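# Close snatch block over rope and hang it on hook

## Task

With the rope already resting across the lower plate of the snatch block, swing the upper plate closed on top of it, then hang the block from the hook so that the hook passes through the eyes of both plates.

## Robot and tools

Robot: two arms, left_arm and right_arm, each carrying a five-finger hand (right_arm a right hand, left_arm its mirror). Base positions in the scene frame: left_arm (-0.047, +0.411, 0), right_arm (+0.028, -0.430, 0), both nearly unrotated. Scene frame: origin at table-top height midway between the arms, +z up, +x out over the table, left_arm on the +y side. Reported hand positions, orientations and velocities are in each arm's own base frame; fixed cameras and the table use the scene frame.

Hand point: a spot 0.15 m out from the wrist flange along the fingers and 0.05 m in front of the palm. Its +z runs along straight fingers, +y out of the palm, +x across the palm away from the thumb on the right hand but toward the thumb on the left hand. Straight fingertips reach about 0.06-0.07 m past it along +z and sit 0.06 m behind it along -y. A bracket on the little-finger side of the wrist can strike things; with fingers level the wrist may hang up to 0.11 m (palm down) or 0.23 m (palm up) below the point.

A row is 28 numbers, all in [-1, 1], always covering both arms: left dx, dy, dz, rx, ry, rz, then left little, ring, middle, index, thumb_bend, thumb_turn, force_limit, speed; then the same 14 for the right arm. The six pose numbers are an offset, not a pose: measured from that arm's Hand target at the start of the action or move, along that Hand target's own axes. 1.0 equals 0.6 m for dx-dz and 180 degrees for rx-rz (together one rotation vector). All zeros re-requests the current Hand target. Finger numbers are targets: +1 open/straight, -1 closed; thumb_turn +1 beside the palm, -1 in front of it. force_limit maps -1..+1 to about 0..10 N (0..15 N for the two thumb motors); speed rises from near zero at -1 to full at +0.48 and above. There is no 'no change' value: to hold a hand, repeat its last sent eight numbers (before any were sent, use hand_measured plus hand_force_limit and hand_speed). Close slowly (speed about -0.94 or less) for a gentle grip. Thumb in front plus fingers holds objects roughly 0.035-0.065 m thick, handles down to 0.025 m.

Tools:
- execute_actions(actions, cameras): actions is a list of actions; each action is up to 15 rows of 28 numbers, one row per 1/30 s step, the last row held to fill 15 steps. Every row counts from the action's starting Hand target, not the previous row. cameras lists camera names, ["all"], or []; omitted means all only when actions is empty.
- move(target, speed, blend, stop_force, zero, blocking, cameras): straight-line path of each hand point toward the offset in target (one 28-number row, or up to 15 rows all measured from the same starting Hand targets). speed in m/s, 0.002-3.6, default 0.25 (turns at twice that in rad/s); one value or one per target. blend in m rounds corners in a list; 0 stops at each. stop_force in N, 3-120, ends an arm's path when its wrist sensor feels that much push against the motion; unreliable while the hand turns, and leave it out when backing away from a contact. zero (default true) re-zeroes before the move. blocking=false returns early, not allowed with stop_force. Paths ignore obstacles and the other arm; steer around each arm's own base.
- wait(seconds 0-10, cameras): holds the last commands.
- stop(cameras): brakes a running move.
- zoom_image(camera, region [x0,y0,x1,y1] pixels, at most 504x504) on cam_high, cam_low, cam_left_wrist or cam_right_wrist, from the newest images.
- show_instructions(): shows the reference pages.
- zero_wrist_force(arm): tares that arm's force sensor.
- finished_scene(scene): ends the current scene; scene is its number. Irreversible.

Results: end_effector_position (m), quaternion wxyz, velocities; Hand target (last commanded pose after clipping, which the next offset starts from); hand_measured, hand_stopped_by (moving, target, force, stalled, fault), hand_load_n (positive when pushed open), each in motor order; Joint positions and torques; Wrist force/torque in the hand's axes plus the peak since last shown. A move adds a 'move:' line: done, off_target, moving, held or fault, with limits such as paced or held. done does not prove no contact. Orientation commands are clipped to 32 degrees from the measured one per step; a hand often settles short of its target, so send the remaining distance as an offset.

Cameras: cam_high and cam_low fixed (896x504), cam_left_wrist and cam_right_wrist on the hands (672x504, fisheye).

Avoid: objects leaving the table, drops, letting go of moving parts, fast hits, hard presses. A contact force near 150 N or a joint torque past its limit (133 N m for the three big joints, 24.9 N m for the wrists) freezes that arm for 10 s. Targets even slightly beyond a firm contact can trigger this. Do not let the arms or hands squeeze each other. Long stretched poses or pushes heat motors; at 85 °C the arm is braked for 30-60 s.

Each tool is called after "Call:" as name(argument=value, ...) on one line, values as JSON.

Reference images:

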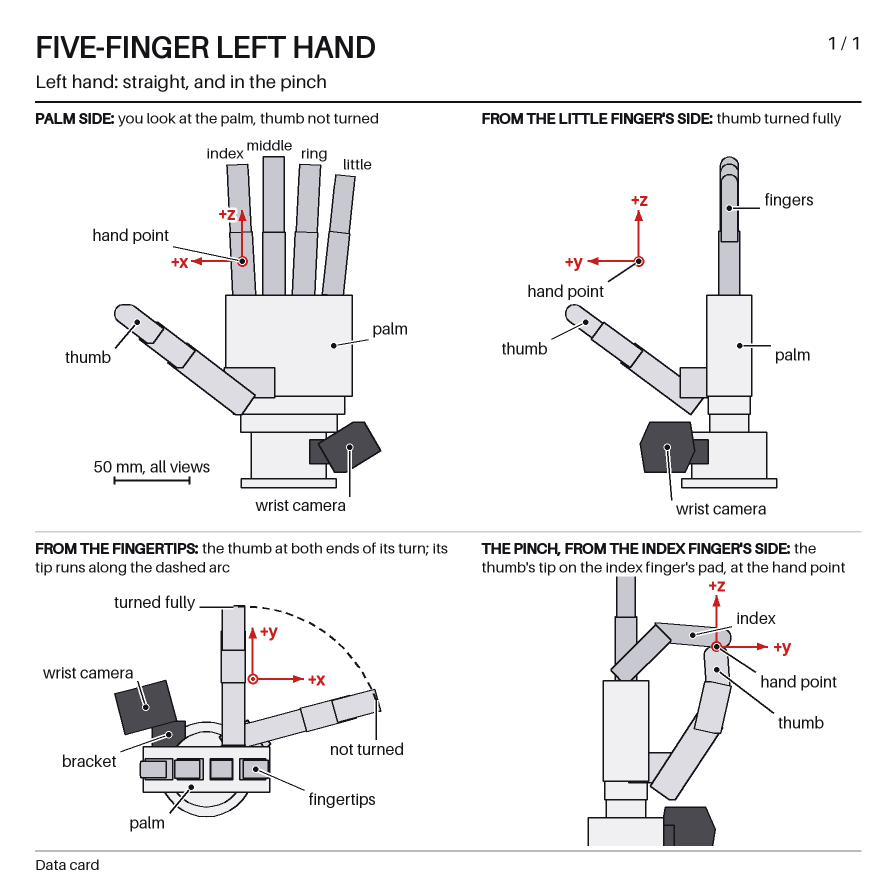

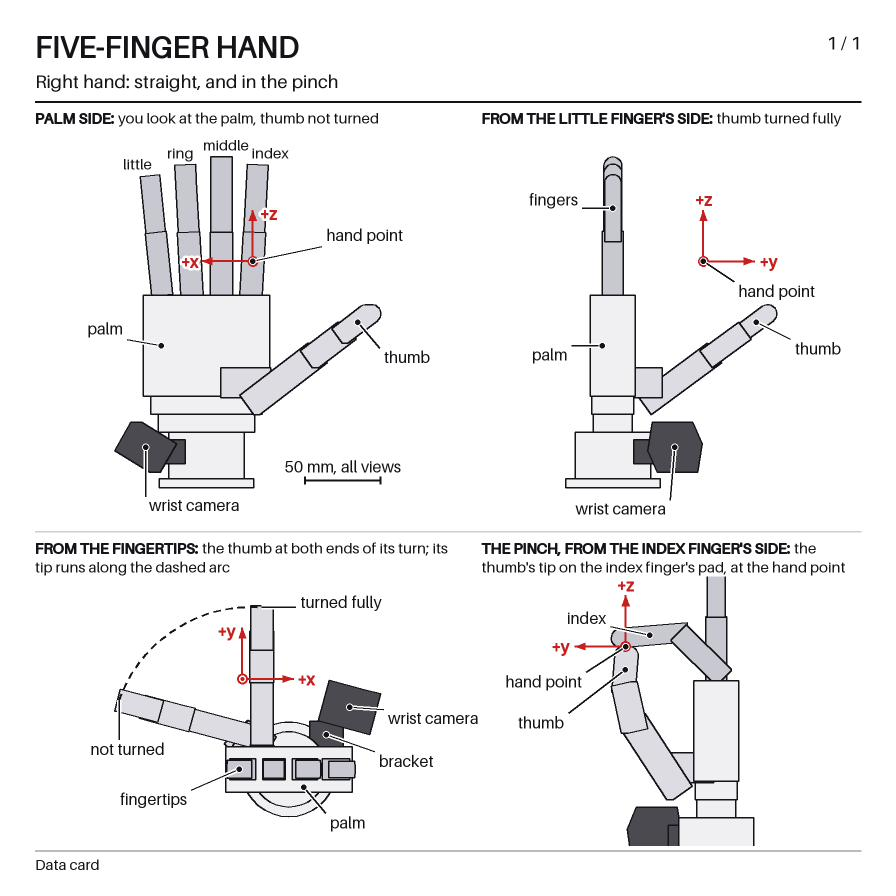

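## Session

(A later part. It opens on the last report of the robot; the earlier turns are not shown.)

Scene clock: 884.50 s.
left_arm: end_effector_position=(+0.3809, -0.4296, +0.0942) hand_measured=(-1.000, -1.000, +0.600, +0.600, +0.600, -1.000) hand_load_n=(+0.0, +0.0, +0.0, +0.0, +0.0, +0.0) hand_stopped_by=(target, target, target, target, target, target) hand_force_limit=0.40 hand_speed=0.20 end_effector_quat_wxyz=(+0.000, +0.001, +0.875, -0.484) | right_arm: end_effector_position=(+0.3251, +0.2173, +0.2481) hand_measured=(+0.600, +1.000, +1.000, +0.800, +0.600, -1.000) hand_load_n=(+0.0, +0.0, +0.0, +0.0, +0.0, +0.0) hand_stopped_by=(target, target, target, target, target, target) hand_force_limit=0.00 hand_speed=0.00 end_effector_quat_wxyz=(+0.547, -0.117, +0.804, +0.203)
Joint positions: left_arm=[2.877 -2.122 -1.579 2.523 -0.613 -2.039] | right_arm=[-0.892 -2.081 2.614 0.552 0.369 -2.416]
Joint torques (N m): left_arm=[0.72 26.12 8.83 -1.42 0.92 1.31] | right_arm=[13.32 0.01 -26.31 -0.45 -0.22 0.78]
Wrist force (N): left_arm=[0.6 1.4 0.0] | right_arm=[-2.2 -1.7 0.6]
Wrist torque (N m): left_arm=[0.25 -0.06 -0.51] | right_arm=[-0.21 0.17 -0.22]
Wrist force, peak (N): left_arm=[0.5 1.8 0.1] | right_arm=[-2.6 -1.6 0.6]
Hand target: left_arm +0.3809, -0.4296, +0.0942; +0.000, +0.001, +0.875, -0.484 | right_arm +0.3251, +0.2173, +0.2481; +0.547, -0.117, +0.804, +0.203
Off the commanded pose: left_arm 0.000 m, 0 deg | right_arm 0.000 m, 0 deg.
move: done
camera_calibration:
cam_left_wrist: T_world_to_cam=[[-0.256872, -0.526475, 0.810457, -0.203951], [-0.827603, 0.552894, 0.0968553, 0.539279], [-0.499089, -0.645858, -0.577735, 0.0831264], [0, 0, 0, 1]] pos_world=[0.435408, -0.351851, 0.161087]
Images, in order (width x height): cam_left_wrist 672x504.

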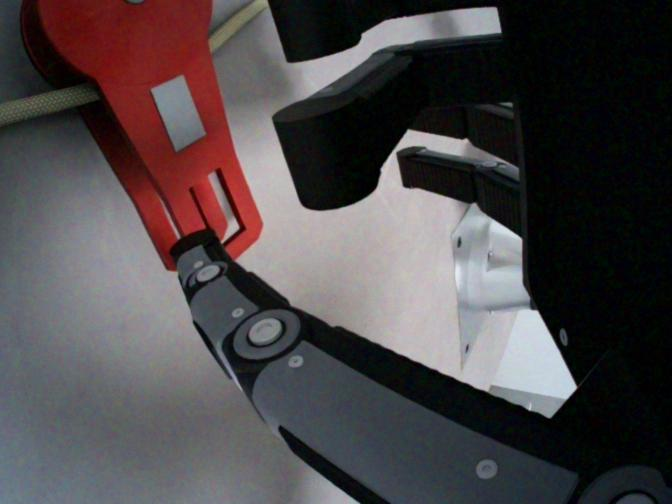

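Call:
move(target=[0,0.0993,0.062,0,0,0,-1,-1,0.6,0.6,0.6,-1,0.4,0.2,0,0,0,0,0,0,0.6,1,1,0.8,0.6,-1,0,0], cameras=["cam_left_wrist"], speed=0.05, stop_force=8)

Call:
move(target=[0,0,0,0,0,0,-1,-1,0.31,0.29,-0.3,-1,0.4,-0.85,0,0,0,0,0,0,0.6,1,1,0.8,0.6,-1,0,0], cameras=[])

Call:
move(target=[0,0,0,0,0,0,-1,-1,0.15,0.0,-0.35,-1,0.5,-0.92,0,0,0,0,0,0,0.6,1,1,0.8,0.6,-1,0,0], cameras=["cam_left_wrist"])

Call:
zoom_image(camera="cam_left_wrist", region=[80, 0, 500, 400])

Scene clock: 894.60 s.
left_arm: end_effector_position=(+0.3810, -0.4294, +0.0240) hand_measured=(-1.000, -1.000, +0.600, +0.600, +0.600, -1.000) hand_load_n=(+0.0, +0.0, +0.0, +0.0, +0.0, +0.0) hand_stopped_by=(target, target, target, target, target, target) hand_force_limit=0.40 hand_speed=0.20 end_effector_quat_wxyz=(+0.000, +0.001, +0.875, -0.484) | right_arm: end_effector_position=(+0.3251, +0.2173, +0.2481) hand_measured=(+0.600, +1.000, +1.000, +0.800, +0.600, -1.000) hand_load_n=(+0.0, +0.0, +0.0, +0.0, +0.0, +0.0) hand_stopped_by=(target, target, target, target, target, target) hand_force_limit=0.00 hand_speed=0.00 end_effector_quat_wxyz=(+0.547, -0.117, +0.804, +0.203)
Joint positions: left_arm=[2.878 -2.22 -1.629 2.671 -0.612 -2.038] | right_arm=[-0.892 -2.081 2.614 0.552 0.369 -2.416]
Joint torques (N m): left_arm=[6.79 48.14 20.5 -4.71 3.23 -1.15] | right_arm=[12.61 -0.01 -25.93 -0.59 -0.27 1.09]
Wrist force (N): left_arm=[0.6 1.4 0.0] | right_arm=[-2.4 -1.5 0.3]
Wrist torque (N m): left_arm=[0.26 -0.07 -0.60] | right_arm=[-0.15 0.21 -0.23]
Wrist force, peak (N): left_arm=[0.6 1.9 0.2] | right_arm=[-2.6 -2.0 0.5]
Hand target: left_arm +0.3810, -0.4294, +0.0240; +0.000, +0.001, +0.875, -0.484 | right_arm +0.3251, +0.2173, +0.2481; +0.547, -0.117, +0.804, +0.203
Off the commanded pose: left_arm 0.000 m, 0 deg | right_arm 0.000 m, 0 deg.
move: done
camera_calibration:
cam_left_wrist: T_world_to_cam=[[-0.256788, -0.526451, 0.8105, -0.146929], [-0.827612, 0.552873, 0.0969031, 0.546107], [-0.499118, -0.645895, -0.577668, 0.0426196], [0, 0, 0, 1]] pos_world=[0.435507, -0.351751, 0.0907865]
Images, in order (width x height): cam_left_wrist 672x504.

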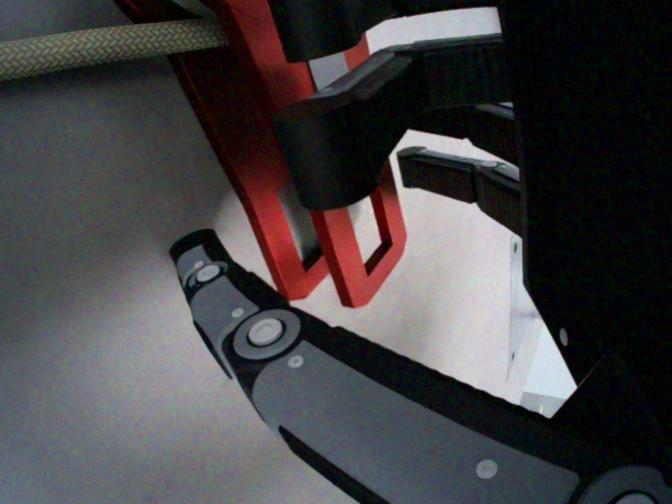

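Scene clock: 896.83 s.
left_arm: end_effector_position=(+0.3810, -0.4294, +0.0240) hand_measured=(-1.000, -1.000, +0.310, +0.290, +0.178, -1.000) hand_load_n=(+0.0, +0.0, +3.5, +2.0, +10.5, +1.5) hand_stopped_by=(target, target, target, target, force, target) hand_force_limit=0.40 hand_speed=-0.85 end_effector_quat_wxyz=(+0.000, +0.001, +0.875, -0.484) | right_arm: end_effector_position=(+0.3251, +0.2173, +0.2481) hand_measured=(+0.600, +1.000, +1.000, +0.800, +0.600, -1.000) hand_load_n=(+0.0, +0.0, +0.0, +0.0, +0.0, -0.5) hand_stopped_by=(target, target, target, target, target, target) hand_force_limit=0.00 hand_speed=0.00 end_effector_quat_wxyz=(+0.547, -0.117, +0.804, +0.203)
Joint positions: left_arm=[2.878 -2.22 -1.629 2.671 -0.612 -2.038] | right_arm=[-0.892 -2.081 2.614 0.552 0.369 -2.416]
Joint torques (N m): left_arm=[-6.45 45.69 17.54 -4.2 2.41 -1.13] | right_arm=[12.36 -0.63 -26.04 -0.56 -0.34 1.2]
Wrist force (N): left_arm=[0.8 2.4 0.3] | right_arm=[-2.0 -1.8 0.7]
Wrist torque (N m): left_arm=[0.34 -0.10 -0.61] | right_arm=[-0.22 0.13 -0.22]
Wrist force, peak (N): left_arm=[0.6 2.6 0.9] | right_arm=[-2.5 -2.0 0.7]
Hand target: left_arm +0.3810, -0.4294, +0.0240; +0.000, +0.001, +0.875, -0.484 | right_arm +0.3251, +0.2173, +0.2481; +0.547, -0.117, +0.804, +0.203
Off the commanded pose: left_arm 0.000 m, 0 deg | right_arm 0.000 m, 0 deg.
move: done
No camera images: "cameras" was empty.

Scene clock: 897.33 s.
left_arm: end_effector_position=(+0.3810, -0.4294, +0.0240) hand_measured=(-1.000, -1.000, +0.284, +0.256, +0.182, -1.000) hand_load_n=(+0.0, +0.0, +6.5, +8.0, +19.5, +0.5) hand_stopped_by=(target, target, force, force, force, target) hand_force_limit=0.50 hand_speed=-0.92 end_effector_quat_wxyz=(+0.000, +0.001, +0.875, -0.484) | right_arm: end_effector_position=(+0.3251, +0.2173, +0.2481) hand_measured=(+0.600, +1.000, +1.000, +0.800, +0.600, -1.000) hand_load_n=(+0.0, +0.0, +0.0, +0.0, +0.0, +0.0) hand_stopped_by=(target, target, target, target, target, target) hand_force_limit=0.00 hand_speed=0.00 end_effector_quat_wxyz=(+0.547, -0.117, +0.804, +0.203)
Joint positions: left_arm=[2.878 -2.22 -1.629 2.671 -0.612 -2.038] | right_arm=[-0.892 -2.081 2.614 0.552 0.369 -2.416]
Joint torques (N m): left_arm=[-9.52 44.71 18.66 -4.3 2.37 -1.23] | right_arm=[12.63 -0.44 -25.84 -0.52 -0.39 1.3]
Wrist force (N): left_arm=[1.2 -1.0 -1.1] | right_arm=[-2.2 -1.2 0.7]
Wrist torque (N m): left_arm=[0.21 -0.07 -0.55] | right_arm=[-0.14 0.17 -0.21]
Wrist force, peak (N): left_arm=[0.7 2.5 0.3] | right_arm=[-2.7 -2.0 0.5]
Hand target: left_arm +0.3810, -0.4294, +0.0240; +0.000, +0.001, +0.875, -0.484 | right_arm +0.3251, +0.2173, +0.2481; +0.547, -0.117, +0.804, +0.203
Off the commanded pose: left_arm 0.000 m, 0 deg | right_arm 0.000 m, 0 deg.
move: done
camera_calibration:
cam_left_wrist: T_world_to_cam=[[-0.256788, -0.526451, 0.8105, -0.146929], [-0.827612, 0.552873, 0.0969031, 0.546107], [-0.499118, -0.645895, -0.577668, 0.0426196], [0, 0, 0, 1]] pos_world=[0.435507, -0.351751, 0.0907865]
Images, in order (width x height): cam_left_wrist 672x504.

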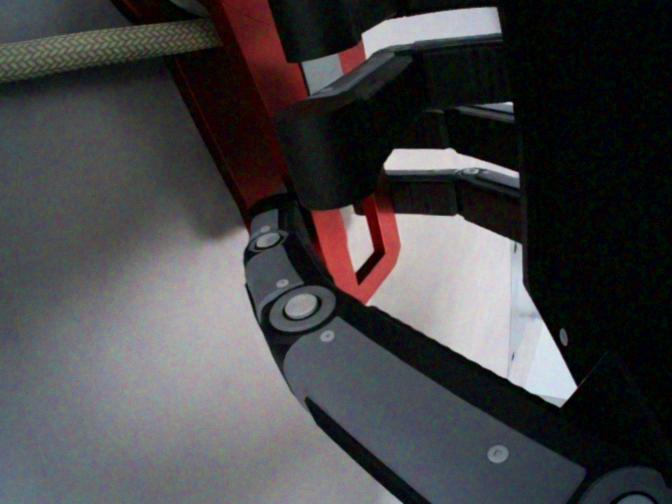

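Scaled by 1.200 from the camera's 672x504 image, which has a finer 960x720 frame.

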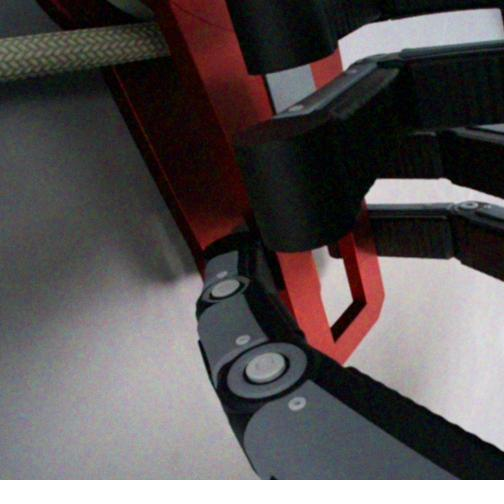

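Call:
execute_actions(actions=[], cameras=["all"])

Scene clock: 913.27 s.
left_arm: end_effector_position=(+0.3810, -0.4294, +0.0240) hand_measured=(-1.000, -1.000, +0.284, +0.256, +0.182, -1.000) hand_load_n=(+0.0, +0.0, +6.5, +8.0, +19.5, +0.5) hand_stopped_by=(target, target, force, force, force, target) hand_force_limit=0.50 hand_speed=-0.92 end_effector_quat_wxyz=(+0.000, +0.001, +0.875, -0.484) | right_arm: end_effector_position=(+0.3251, +0.2173, +0.2481) hand_measured=(+0.600, +1.000, +1.000, +0.800, +0.600, -1.000) hand_load_n=(+0.0, +0.0, +0.0, +0.0, +0.0, -0.5) hand_stopped_by=(target, target, target, target, target, target) hand_force_limit=0.00 hand_speed=0.00 end_effector_quat_wxyz=(+0.547, -0.117, +0.804, +0.203)
Joint positions: left_arm=[2.878 -2.22 -1.629 2.671 -0.612 -2.038] | right_arm=[-0.892 -2.081 2.614 0.552 0.369 -2.416]
Joint velocities: within noise
Joint torques (N m): left_arm=[-11.64 42.87 15.69 -3.76 1.17 -1.19] | right_arm=[12.59 -0.53 -25.56 -0.53 -0.48 1.44]
Motor temperatures (°C): left_arm=[30 29 22 35 32 32] | right_arm=[28 28 30 33 36 41]
Wrist force (N): left_arm=[1.4 -0.7 -0.8] | right_arm=[-2.8 -1.6 0.5]
Wrist torque (N m): left_arm=[0.23 -0.10 -0.54] | right_arm=[-0.18 0.26 -0.25]
Wrist force, peak (N): left_arm=[1.7 -0.7 -1.0] | right_arm=[-2.8 -1.7 0.8]
Hand target: left_arm +0.3810, -0.4294, +0.0240; +0.000, +0.001, +0.875, -0.484 | right_arm +0.3251, +0.2173, +0.2481; +0.547, -0.117, +0.804, +0.203
Off the commanded pose: left_arm 0.000 m, 0 deg | right_arm 0.000 m, 0 deg.
camera_calibration:
cam_left_wrist: T_world_to_cam=[[-0.256788, -0.526451, 0.8105, -0.146929], [-0.827612, 0.552873, 0.0969031, 0.546107], [-0.499118, -0.645895, -0.577668, 0.0426196], [0, 0, 0, 1]] pos_world=[0.435507, -0.351751, 0.0907865]
cam_right_wrist: T_world_to_cam=[[-0.479624, 0.87488, -0.0674237, -0.0138043], [-0.190139, -0.0286091, 0.98134, -0.171665], [0.856626, 0.483495, 0.18007, -0.31549], [0, 0, 0, 1]] pos_world=[0.230996, 0.159704, 0.224341]

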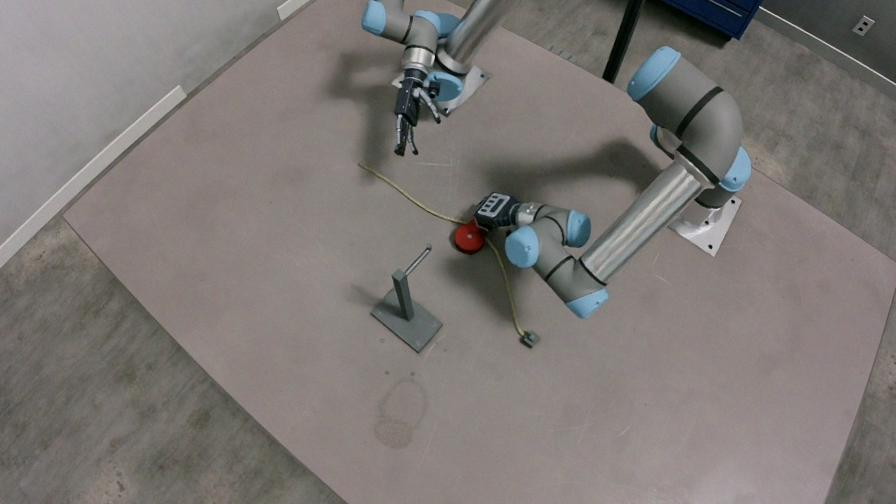

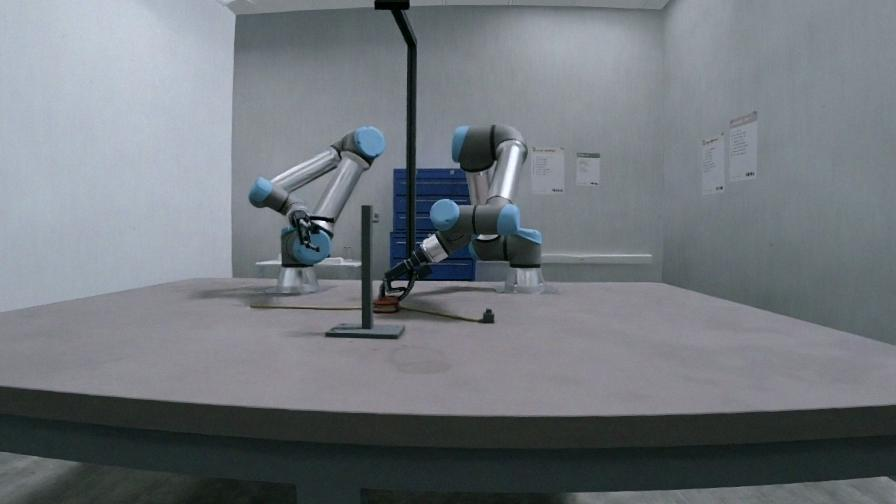

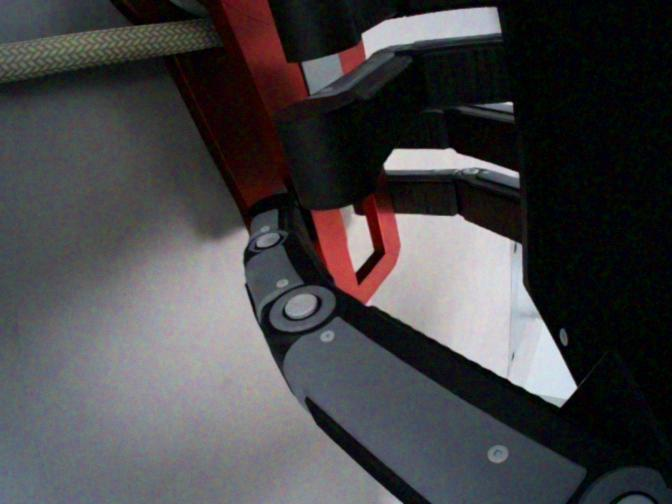

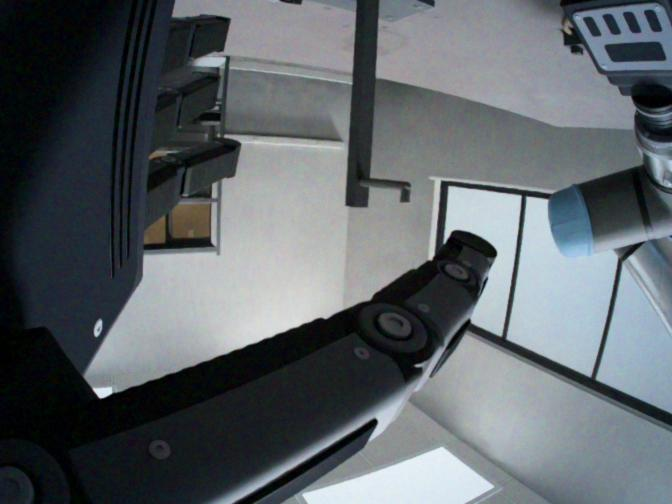

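Call:
move(target=[[-0.01767,-0.04636,-0.02897,0,0.04417,-0.07067,-1,-1,0.15,0.0,-0.35,-1,0.5,-0.92, 0,0,0,0,0,0,0.6,1,1,0.8,0.6,-1,0,0]], speed=0.03, cameras=["cam_left_wrist","cam_high"])

Scene clock: 928.90 s.
left_arm: end_effector_position=(+0.3916, -0.4295, +0.0568) hand_measured=(-1.000, -1.000, +0.284, +0.256, +0.182, -1.000) hand_load_n=(+0.0, +0.0, +7.0, +8.0, +20.0, +0.0) hand_stopped_by=(target, target, force, force, force, target) hand_force_limit=0.50 hand_speed=-0.92 end_effector_quat_wxyz=(-0.114, -0.062, +0.868, -0.480) | right_arm: end_effector_position=(+0.3251, +0.2173, +0.2481) hand_measured=(+0.600, +1.000, +1.000, +0.800, +0.600, -1.000) hand_load_n=(+0.0, +0.0, +0.0, +0.0, +0.0, +0.0) hand_stopped_by=(target, target, target, target, target, target) hand_force_limit=0.00 hand_speed=0.00 end_effector_quat_wxyz=(+0.547, -0.117, +0.804, +0.203)
Joint positions: left_arm=[2.906 -2.339 -1.427 2.317 -0.543 -2.018] | right_arm=[-0.892 -2.081 2.614 0.552 0.369 -2.416]
Joint torques (N m): left_arm=[7.39 49.42 5.12 0.07 1.68 0.73] | right_arm=[12.05 -0.07 -25.89 -0.47 -0.34 1.58]
Wrist force (N): left_arm=[-0.1 2.1 0.5] | right_arm=[-2.3 -1.5 0.6]
Wrist torque (N m): left_arm=[0.26 -0.05 -0.51] | right_arm=[-0.19 0.19 -0.23]
Wrist force, peak (N): left_arm=[1.2 3.0 0.7] | right_arm=[-2.6 -2.0 0.9]
Hand target: left_arm +0.3916, -0.4295, +0.0568; -0.114, -0.062, +0.868, -0.480 | right_arm +0.3251, +0.2173, +0.2481; +0.547, -0.117, +0.804, +0.203
Off the commanded pose: left_arm 0.000 m, 0 deg | right_arm 0.000 m, 0 deg.
move: done
camera_calibration:
cam_left_wrist: T_world_to_cam=[[-0.0378963, -0.526922, 0.849069, -0.258917], [-0.774424, 0.552471, 0.308292, 0.518787], [-0.631531, -0.645856, -0.428997, 0.110227], [0, 0, 0, 1]] pos_world=[0.461561, -0.351852, 0.107188]
Images, in order (width x height): cam_high 896x504, cam_left_wrist 672x504.

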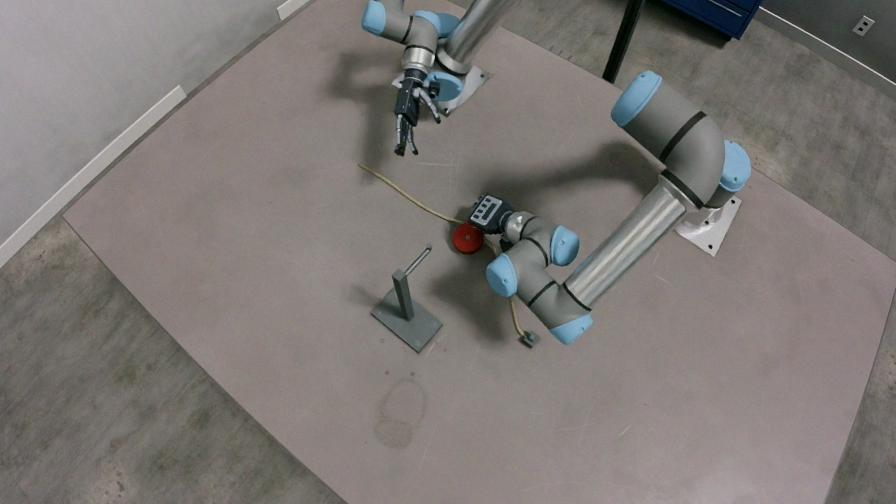

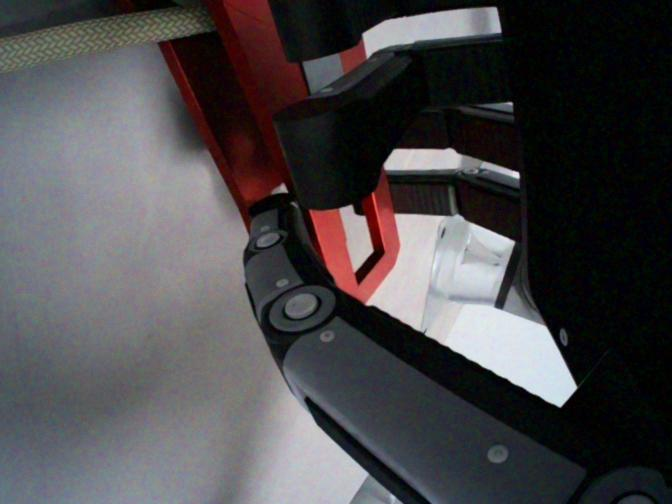

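Call:
move(target=[[-0.01775,-0.04647,-0.02905,0,0.04417,-0.07067,-1,-1,0.15,0.0,-0.35,-1,0.5,-0.92, 0,0,0,0,0,0,0.6,1,1,0.8,0.6,-1,0,0],[-0.04917,-0.0874,-0.05463,0,0.08833,-0.14133,-1,-1,0.15,0.0,-0.35,-1,0.5,-0.92, 0,0,0,0,0,0,0.6,1,1,0.8,0.6,-1,0,0]], speed=0.03, blend=0.01, cameras=["cam_left_wrist","cam_high"])

Scene clock: 943.43 s.
left_arm: end_effector_position=(+0.4361, -0.4297, +0.1089) hand_measured=(-1.000, -1.000, +0.284, +0.256, +0.182, -1.000) hand_load_n=(+0.0, +0.0, +6.5, +8.0, +19.5, -0.5) hand_stopped_by=(target, target, force, force, force, target) hand_force_limit=0.50 hand_speed=-0.92 end_effector_quat_wxyz=(-0.335, -0.185, +0.809, -0.447) end_effector_velocity=(+0.001, +0.000, +0.000) end_effector_angular_velocity=(-0.001, -0.007, +0.001) | right_arm: end_effector_position=(+0.3251, +0.2173, +0.2481) hand_measured=(+0.600, +1.000, +1.000, +0.800, +0.600, -1.000) hand_load_n=(+0.0, +0.0, +0.0, +0.0, +0.0, +0.0) hand_stopped_by=(target, target, target, target, target, target) hand_force_limit=0.00 hand_speed=0.00 end_effector_quat_wxyz=(+0.547, -0.117, +0.804, +0.203)
Joint positions: left_arm=[2.95 -2.642 -1.026 1.592 -0.444 -1.888] | right_arm=[-0.892 -2.081 2.614 0.552 0.369 -2.416]
Joint velocities: left_arm=[0.001 0.003 0 0.006 0 -0.001] | right_arm=[within noise]
Joint torques (N m): left_arm=[7.47 58.53 6.54 -0.52 2.45 -0.64] | right_arm=[12.35 -0.16 -25.09 -0.6 -0.43 1.56]
Wrist force (N): left_arm=[-1.0 1.5 0.4] | right_arm=[-2.3 -1.6 0.6]
Wrist torque (N m): left_arm=[0.23 0.06 -0.48] | right_arm=[-0.19 0.18 -0.23]
Wrist force, peak (N): left_arm=[-0.9 2.3 0.6] | right_arm=[-2.6 -2.1 0.8]
Hand target: left_arm +0.4360, -0.4297, +0.1089; -0.335, -0.185, +0.809, -0.447 | right_arm +0.3251, +0.2173, +0.2481; +0.547, -0.117, +0.804, +0.203
Off the commanded pose: left_arm 0.000 m, 0 deg | right_arm 0.000 m, 0 deg.
move: done
camera_calibration:
cam_left_wrist: T_world_to_cam=[[0.391923, -0.527672, 0.75363, -0.478947], [-0.51686, 0.551381, 0.654854, 0.386702], [-0.761086, -0.646174, -0.0566335, 0.176412], [0, 0, 0, 1]] pos_world=[0.521846, -0.351954, 0.117706]
Images, in order (width x height): cam_high 896x504, cam_left_wrist 672x504.

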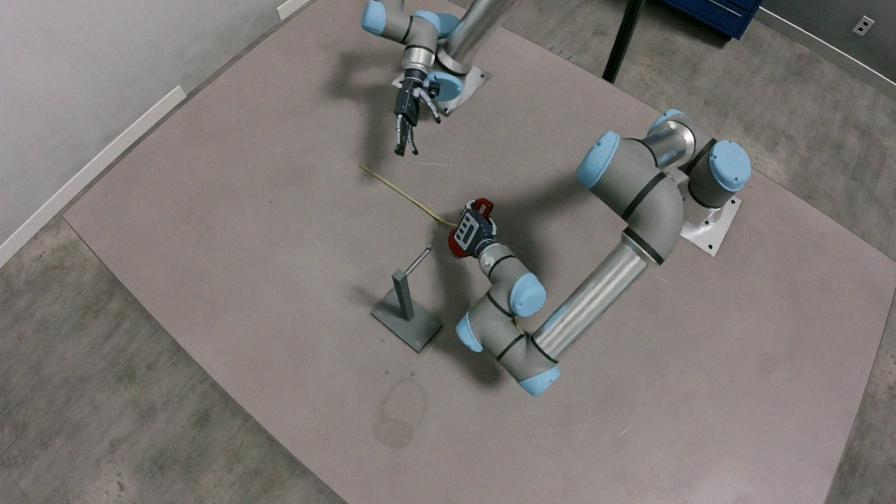

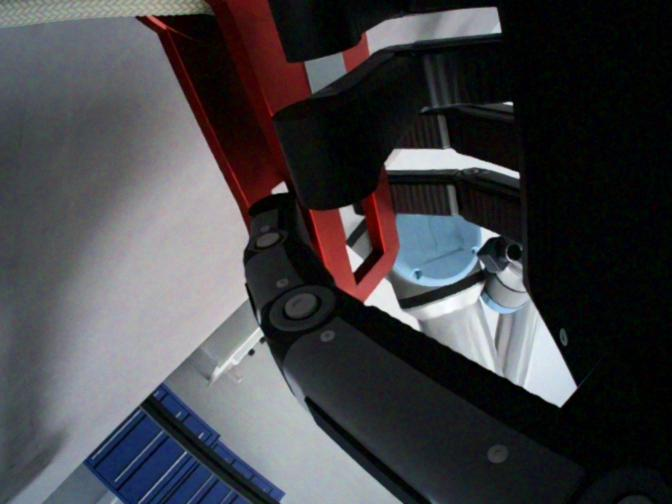

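Call:
move(target=[[-0.01775,-0.04647,-0.02905,0,0.04417,-0.07067,-1,-1,0.15,0.0,-0.35,-1,0.5,-0.92, 0,0,0,0,0,0,0.6,1,1,0.8,0.6,-1,0,0],[-0.04903,-0.08734,-0.05459,0,0.08833,-0.14133,-1,-1,0.15,0.0,-0.35,-1,0.5,-0.92, 0,0,0,0,0,0,0.6,1,1,0.8,0.6,-1,0,0]], speed=0.03, blend=0.01, cameras=["cam_left_wrist","cam_high"])

Scene clock: 963.80 s.
left_arm: end_effector_position=(+0.4981, -0.4299, +0.1325) hand_measured=(-1.000, -1.000, +0.282, +0.254, +0.178, -1.000) hand_load_n=(-0.5, +0.0, +0.0, +0.0, +0.5, +0.0) hand_stopped_by=(target, target, force, force, force, target) hand_force_limit=0.50 hand_speed=-0.92 end_effector_quat_wxyz=(-0.523, -0.290, +0.701, -0.388) | right_arm: end_effector_position=(+0.3251, +0.2173, +0.2481) hand_measured=(+0.600, +1.000, +1.000, +0.800, +0.600, -1.000) hand_load_n=(+0.0, +0.0, +0.0, +0.0, +0.0, +0.0) hand_stopped_by=(target, target, target, target, target, target) hand_force_limit=0.00 hand_speed=0.00 end_effector_quat_wxyz=(+0.547, -0.117, +0.804, +0.203)
Joint positions: left_arm=[2.975 -2.912 -0.752 0.919 -0.403 -1.692] | right_arm=[-0.892 -2.081 2.614 0.552 0.369 -2.416]
Joint torques (N m): left_arm=[-0.33 54.95 16.6 -2.09 0.61 0.09] | right_arm=[12.63 -0.39 -24.24 -0.68 -0.51 1.56]
Wrist force (N): left_arm=[-0.8 1.3 0.1] | right_arm=[-2.2 -1.7 0.7]
Wrist torque (N m): left_arm=[0.17 0.10 -0.28] | right_arm=[-0.22 0.17 -0.23]
Wrist force, peak (N): left_arm=[13.6 -0.8 -0.5] | right_arm=[-2.6 -2.1 0.7]
Hand target: left_arm +0.4981, -0.4299, +0.1325; -0.523, -0.290, +0.701, -0.388 (not the last commanded pose) | right_arm +0.3251, +0.2173, +0.2481; +0.547, -0.117, +0.804, +0.203
Off the commanded pose: left_arm 0.003 m, 1 deg | right_arm 0.000 m, 0 deg.
FORCE FAULT: contact force on the left arm reached its limit, and that arm stopped. The contact can be on any part of that arm, not only on its tool. That arm's remaining commands of this call were not run. That arm is still stopped at the end of this call. That arm stays stopped for about 10 more seconds. Until then a move that you send moves the other arm only, and its call returns only when the move has ended. Once the stop has ended, the next robot result says so. If the stop ends while you think or write, that arm runs what you send next, counted from a new Hand target: where the arm stands when the stop ends. While its stop runs, that arm, its gripper or tool too, takes no new command. Until it ends, the stop uses up actions while you think or wait. An arm that is not stopped still takes commands.
move: fault (left_arm); path passed 1 of 2 targets
camera_calibration:
cam_left_wrist: T_world_to_cam=[[0.704483, -0.527415, 0.474908, -0.639834], [-0.142029, 0.550844, 0.822434, 0.194316], [-0.695364, -0.646842, 0.313153, 0.142756], [0, 0, 0, 1]] pos_world=[0.577618, -0.352155, 0.0993454]
Images, in order (width x height): cam_high 896x504, cam_left_wrist 672x504.

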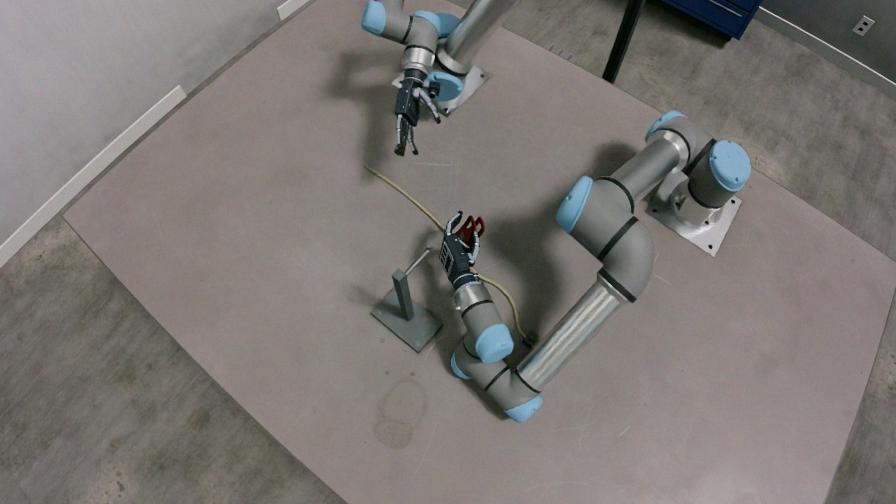

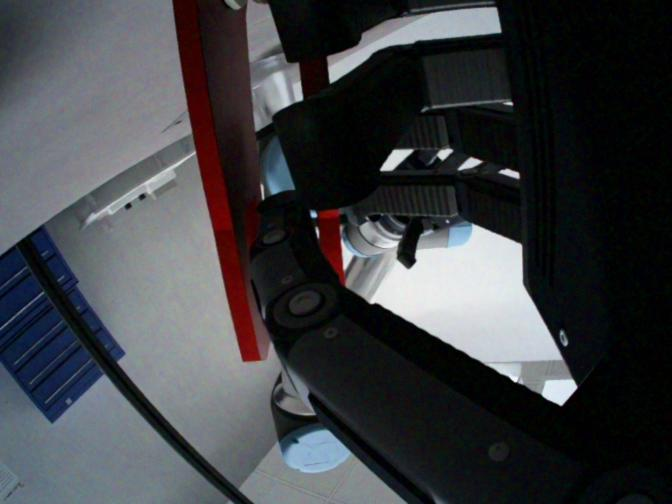

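Call:
zoom_image(camera="cam_high", region=[380, 150, 600, 450])

Call:
wait(seconds=0.1, cameras=["cam_low","cam_right_wrist","cam_left_wrist"])

Scaled by 1.680 from the camera's 896x504 image, which has a finer 1280x720 frame.

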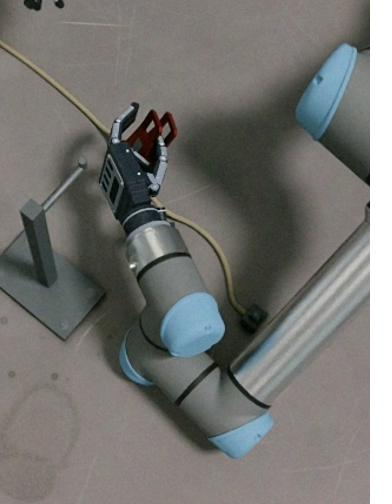

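Scene clock: 966.50 s.
left_arm: end_effector_position=(+0.4981, -0.4299, +0.1325) hand_measured=(-1.000, -1.000, +0.282, +0.254, +0.178, -1.000) hand_load_n=(-0.5, +0.0, +0.0, +0.0, +0.5, -0.5) hand_stopped_by=(target, target, force, force, force, target) hand_force_limit=0.50 hand_speed=-0.92 end_effector_quat_wxyz=(-0.523, -0.290, +0.701, -0.388) | right_arm: end_effector_position=(+0.3251, +0.2173, +0.2481) hand_measured=(+0.600, +1.000, +1.000, +0.800, +0.600, -1.000) hand_load_n=(+0.0, +0.0, +0.0, +0.0, +0.0, +0.0) hand_stopped_by=(target, target, target, target, target, target) hand_force_limit=0.00 hand_speed=0.00 end_effector_quat_wxyz=(+0.547, -0.117, +0.804, +0.203)
Joint positions: left_arm=[2.975 -2.912 -0.752 0.919 -0.403 -1.692] | right_arm=[-0.892 -2.081 2.614 0.552 0.369 -2.416]
Joint torques (N m): left_arm=[-0.79 54.41 15.7 -2.29 0.52 -0.17] | right_arm=[12.54 -0.39 -24.39 -0.74 -0.56 1.46]
Wrist force (N): left_arm=[-0.8 1.2 0.1] | right_arm=[-2.3 -2.1 0.3]
Wrist torque (N m): left_arm=[0.15 0.10 -0.29] | right_arm=[-0.24 0.19 -0.24]
Wrist force, peak (N): left_arm=[-0.9 1.6 0.1] | right_arm=[-2.8 -1.8 0.8]
Hand target: left_arm +0.4981, -0.4299, +0.1325; -0.523, -0.290, +0.701, -0.388 (not the last commanded pose) | right_arm +0.3251, +0.2173, +0.2481; +0.547, -0.117, +0.804, +0.203
Off the commanded pose: left_arm 0.003 m, 1 deg | right_arm 0.000 m, 0 deg.
FORCE FAULT, CONTINUED: the left arm was still stopped when this call began, by the force fault that an earlier result reported. Since the last result the stop counts as 5 of the actions that you can send in this scene. That arm is still stopped at the end of this call. That arm stays stopped for about 7 more seconds. If the stop ends while you think or write, that arm runs what you send next, counted from a new Hand target: where the arm stands when the stop ends. While its stop runs, that arm, its gripper or tool too, takes no new command.
wait: 0.10 s; at rest from the start
camera_calibration:
cam_left_wrist: T_world_to_cam=[[0.704483, -0.527415, 0.474908, -0.639834], [-0.142029, 0.550844, 0.822434, 0.194316], [-0.695364, -0.646842, 0.313153, 0.142756], [0, 0, 0, 1]] pos_world=[0.577618, -0.352155, 0.0993454]
cam_right_wrist: T_world_to_cam=[[-0.479624, 0.87488, -0.0674237, -0.0138043], [-0.190139, -0.0286091, 0.98134, -0.171665], [0.856626, 0.483495, 0.18007, -0.31549], [0, 0, 0, 1]] pos_world=[0.230996, 0.159704, 0.224341]
Images, in order (width x height): cam_low 896x504, cam_left_wrist 672x504, cam_right_wrist 672x504.

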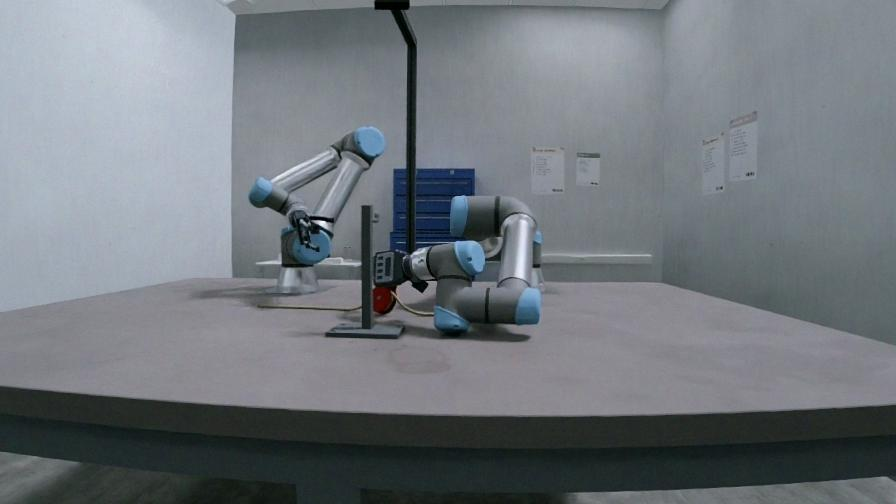

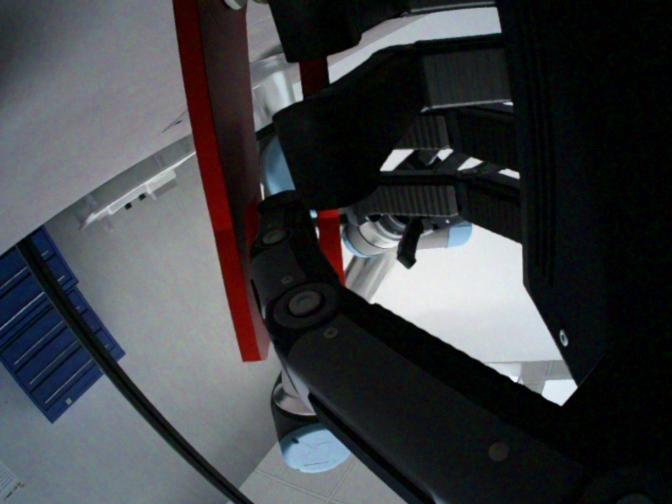

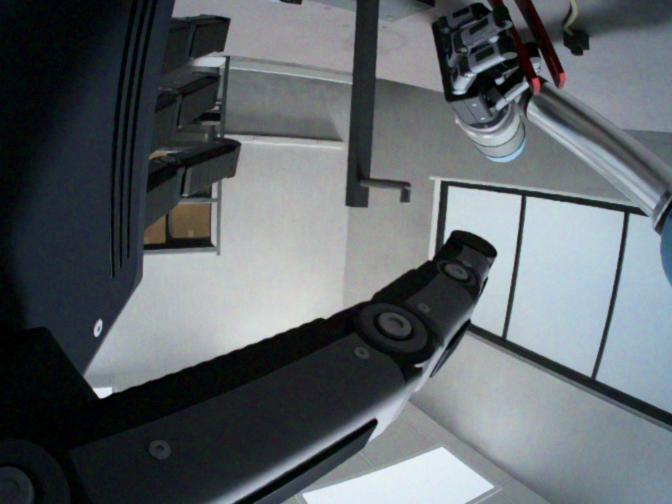

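Call:
zoom_image(camera="cam_right_wrist", region=[420, 0, 672, 200])

Call:
zoom_image(camera="cam_low", region=[340, 220, 560, 350])

Scaled by 2.000 from the camera's 672x504 image, which has a finer 960x720 frame.

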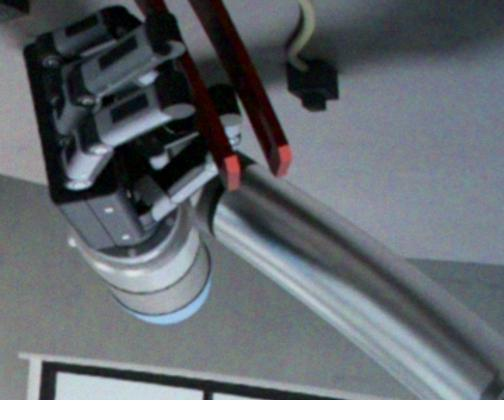

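Scaled by 2.291 from the camera's 896x504 image, which has a finer 1280x720 frame.

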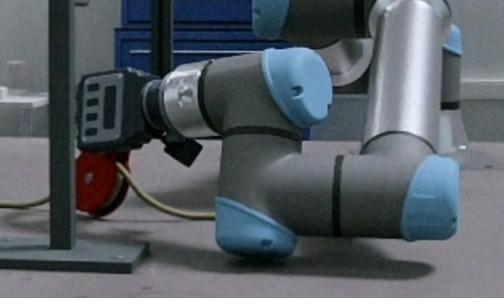

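Call:
wait(seconds=0.1, cameras=["cam_left_wrist","cam_high"])

Scene clock: 992.70 s.
left_arm: end_effector_position=(+0.4981, -0.4299, +0.1325) hand_measured=(-1.000, -1.000, +0.282, +0.254, +0.178, -1.000) hand_load_n=(-0.5, +0.0, +0.0, +0.0, +0.5, +0.0) hand_stopped_by=(target, target, force, force, force, target) hand_force_limit=0.50 hand_speed=-0.92 end_effector_quat_wxyz=(-0.523, -0.290, +0.701, -0.388) | right_arm: end_effector_position=(+0.3251, +0.2173, +0.2481) hand_measured=(+0.600, +1.000, +1.000, +0.800, +0.600, -1.000) hand_load_n=(+0.0, +0.0, +0.0, +0.0, +0.0, +0.0) hand_stopped_by=(target, target, target, target, target, target) hand_force_limit=0.00 hand_speed=0.00 end_effector_quat_wxyz=(+0.547, -0.117, +0.804, +0.203)
Joint positions: left_arm=[2.975 -2.912 -0.752 0.919 -0.403 -1.692] | right_arm=[-0.892 -2.081 2.614 0.552 0.369 -2.416]
Joint torques (N m): left_arm=[-2.31 55.22 13.86 -1.39 0.54 -0.06] | right_arm=[12.51 -0.12 -24.09 -0.66 -0.6 1.5]
Wrist force (N): left_arm=[-0.6 1.4 0.0] | right_arm=[-2.4 -1.9 0.8]
Wrist torque (N m): left_arm=[0.19 0.06 -0.27] | right_arm=[-0.24 0.19 -0.25]
Wrist force, peak (N): left_arm=[-0.9 1.6 0.0] | right_arm=[-2.7 -1.9 0.6]
Hand target: left_arm +0.4981, -0.4299, +0.1325; -0.523, -0.290, +0.701, -0.388 (not the last commanded pose) | right_arm +0.3251, +0.2173, +0.2481; +0.547, -0.117, +0.804, +0.203
Off the commanded pose: left_arm 0.003 m, 1 deg | right_arm 0.000 m, 0 deg.
FORCE FAULT, CONTINUED: the left arm's stop, for the force fault that an earlier result reported, is over. The rest of the stop counts as 14 of the actions that you can send in this scene. During its stop the left arm's controller moved it back a little. That arm's target is now where it stood when the stop ended, not its last command. That arm accepts commands again.
wait: 0.10 s; at rest from the start
camera_calibration:
cam_left_wrist: T_world_to_cam=[[0.704483, -0.527415, 0.474908, -0.639834], [-0.142029, 0.550844, 0.822434, 0.194316], [-0.695364, -0.646842, 0.313153, 0.142756], [0, 0, 0, 1]] pos_world=[0.577618, -0.352155, 0.0993454]
Images, in order (width x height): cam_high 896x504, cam_left_wrist 672x504.

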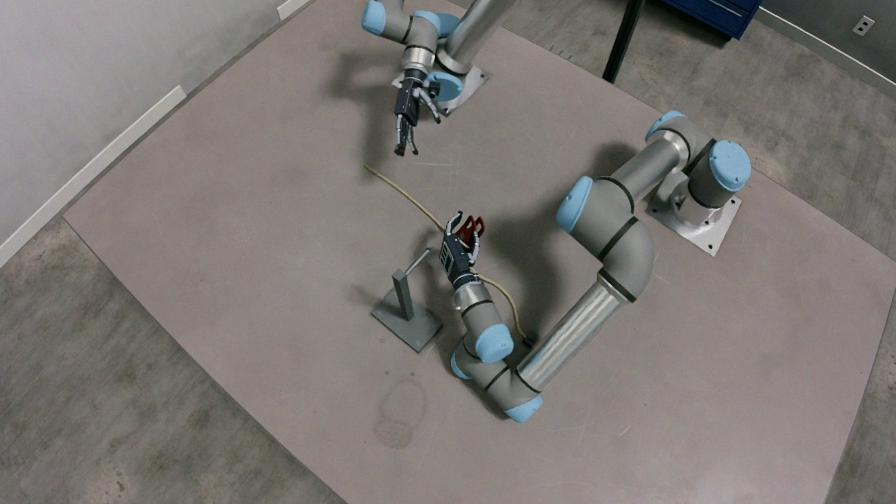

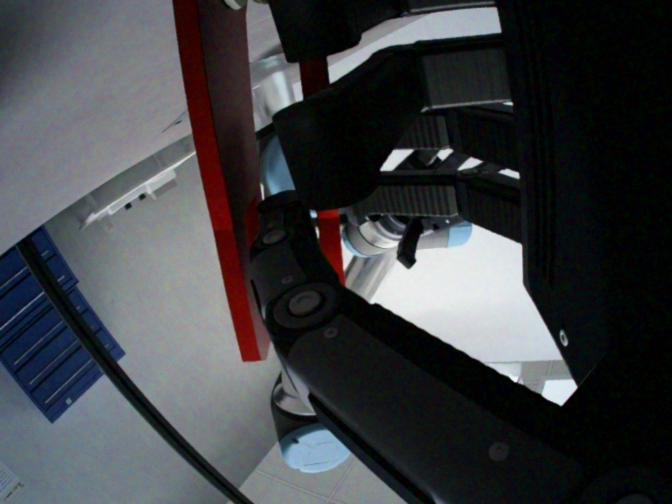

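Call:
move(target=[[0.00228,0.04558,0.02848,0,-0.03945,0.06313,-1,-1,0.15,0.0,-0.35,-1,0.5,-0.92, 0,0,0,0,0,0,0.6,1,1,0.8,0.6,-1,0,0],[-0.00817,0.0935,0.05843,0,-0.08362,0.1338,-1,-1,0.15,0.0,-0.35,-1,0.5,-0.92, 0,0,0,0,0,0,0.6,1,1,0.8,0.6,-1,0,0],[-0.03283,0.13763,0.08602,0,-0.12779,0.20446,-1,-1,0.15,0.0,-0.35,-1,0.5,-0.92, 0,0,0,0,0,0,0.6,1,1,0.8,0.6,-1,0,0]], speed=0.03, blend=0.01, cameras=["cam_left_wrist","cam_high","cam_right_wrist"])

Scene clock: 1021.03 s.
left_arm: end_effector_position=(+0.4258, -0.4298, +0.0999) hand_measured=(-1.000, -1.000, +0.284, +0.254, +0.178, -1.000) hand_load_n=(+0.0, +0.0, +0.5, +0.0, +2.0, -0.5) hand_stopped_by=(target, target, force, force, force, target) hand_force_limit=0.50 hand_speed=-0.92 end_effector_quat_wxyz=(-0.293, -0.162, +0.824, -0.456) end_effector_velocity=(-0.001, -0.001, +0.001) end_effector_angular_velocity=(+0.001, +0.006, -0.001) | right_arm: end_effector_position=(+0.3251, +0.2173, +0.2481) hand_measured=(+0.600, +1.000, +1.000, +0.800, +0.600, -1.000) hand_load_n=(+0.0, +0.0, +0.0, +0.0, +0.0, -0.5) hand_stopped_by=(target, target, target, target, target, target) hand_force_limit=0.00 hand_speed=0.00 end_effector_quat_wxyz=(+0.547, -0.117, +0.804, +0.203)
Joint positions: left_arm=[2.943 -2.583 -1.098 1.734 -0.459 -1.922] | right_arm=[-0.892 -2.081 2.614 0.552 0.369 -2.416]
Joint velocities: left_arm=[-0.001 -0.002 0.001 -0.006 0 0] | right_arm=[within noise]
Joint torques (N m): left_arm=[-9.29 39.19 20.34 -5.74 0.47 0.13] | right_arm=[12.61 -0.01 -24.22 -0.7 -0.62 1.5]
Wrist force (N): left_arm=[-1.3 2.4 1.1] | right_arm=[-2.4 -1.8 0.7]
Wrist torque (N m): left_arm=[0.27 0.11 -0.44] | right_arm=[-0.22 0.20 -0.23]
Wrist force, peak (N): left_arm=[-0.6 3.0 0.7] | right_arm=[-2.6 -2.2 0.7]
Hand target: left_arm +0.4259, -0.4298, +0.0999; -0.293, -0.162, +0.824, -0.456 (not the last commanded pose) | right_arm +0.3251, +0.2173, +0.2481; +0.547, -0.117, +0.804, +0.203
Off the commanded pose: left_arm 0.021 m, 9 deg | right_arm 0.000 m, 0 deg.
move: off_target (left_arm; path cut at 10 s); path passed 2 of 3 targets
camera_calibration:
cam_left_wrist: T_world_to_cam=[[0.313288, -0.526999, 0.790014, -0.438049], [-0.580853, 0.551801, 0.598436, 0.420417], [-0.751306, -0.646365, -0.133236, 0.171396], [0, 0, 0, 1]] pos_world=[0.510207, -0.352053, 0.117309]
cam_right_wrist: T_world_to_cam=[[-0.479624, 0.87488, -0.0674237, -0.0138043], [-0.190139, -0.0286091, 0.98134, -0.171665], [0.856626, 0.483495, 0.18007, -0.31549], [0, 0, 0, 1]] pos_world=[0.230996, 0.159704, 0.224341]
Images, in order (width x height): cam_high 896x504, cam_left_wrist 672x504, cam_right_wrist 672x504.

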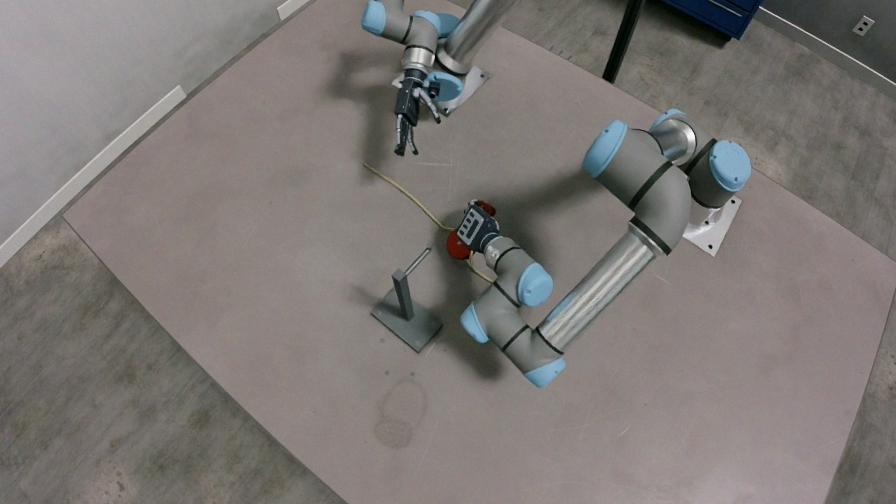

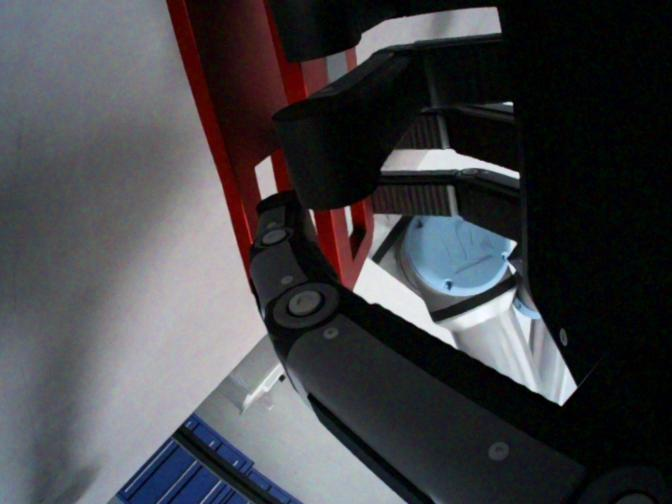

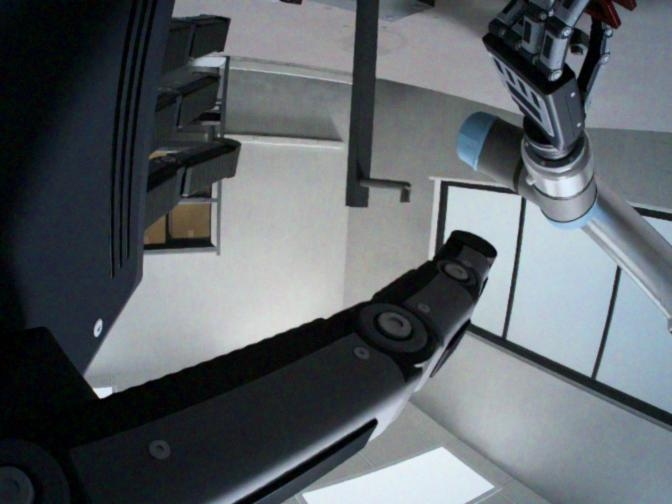

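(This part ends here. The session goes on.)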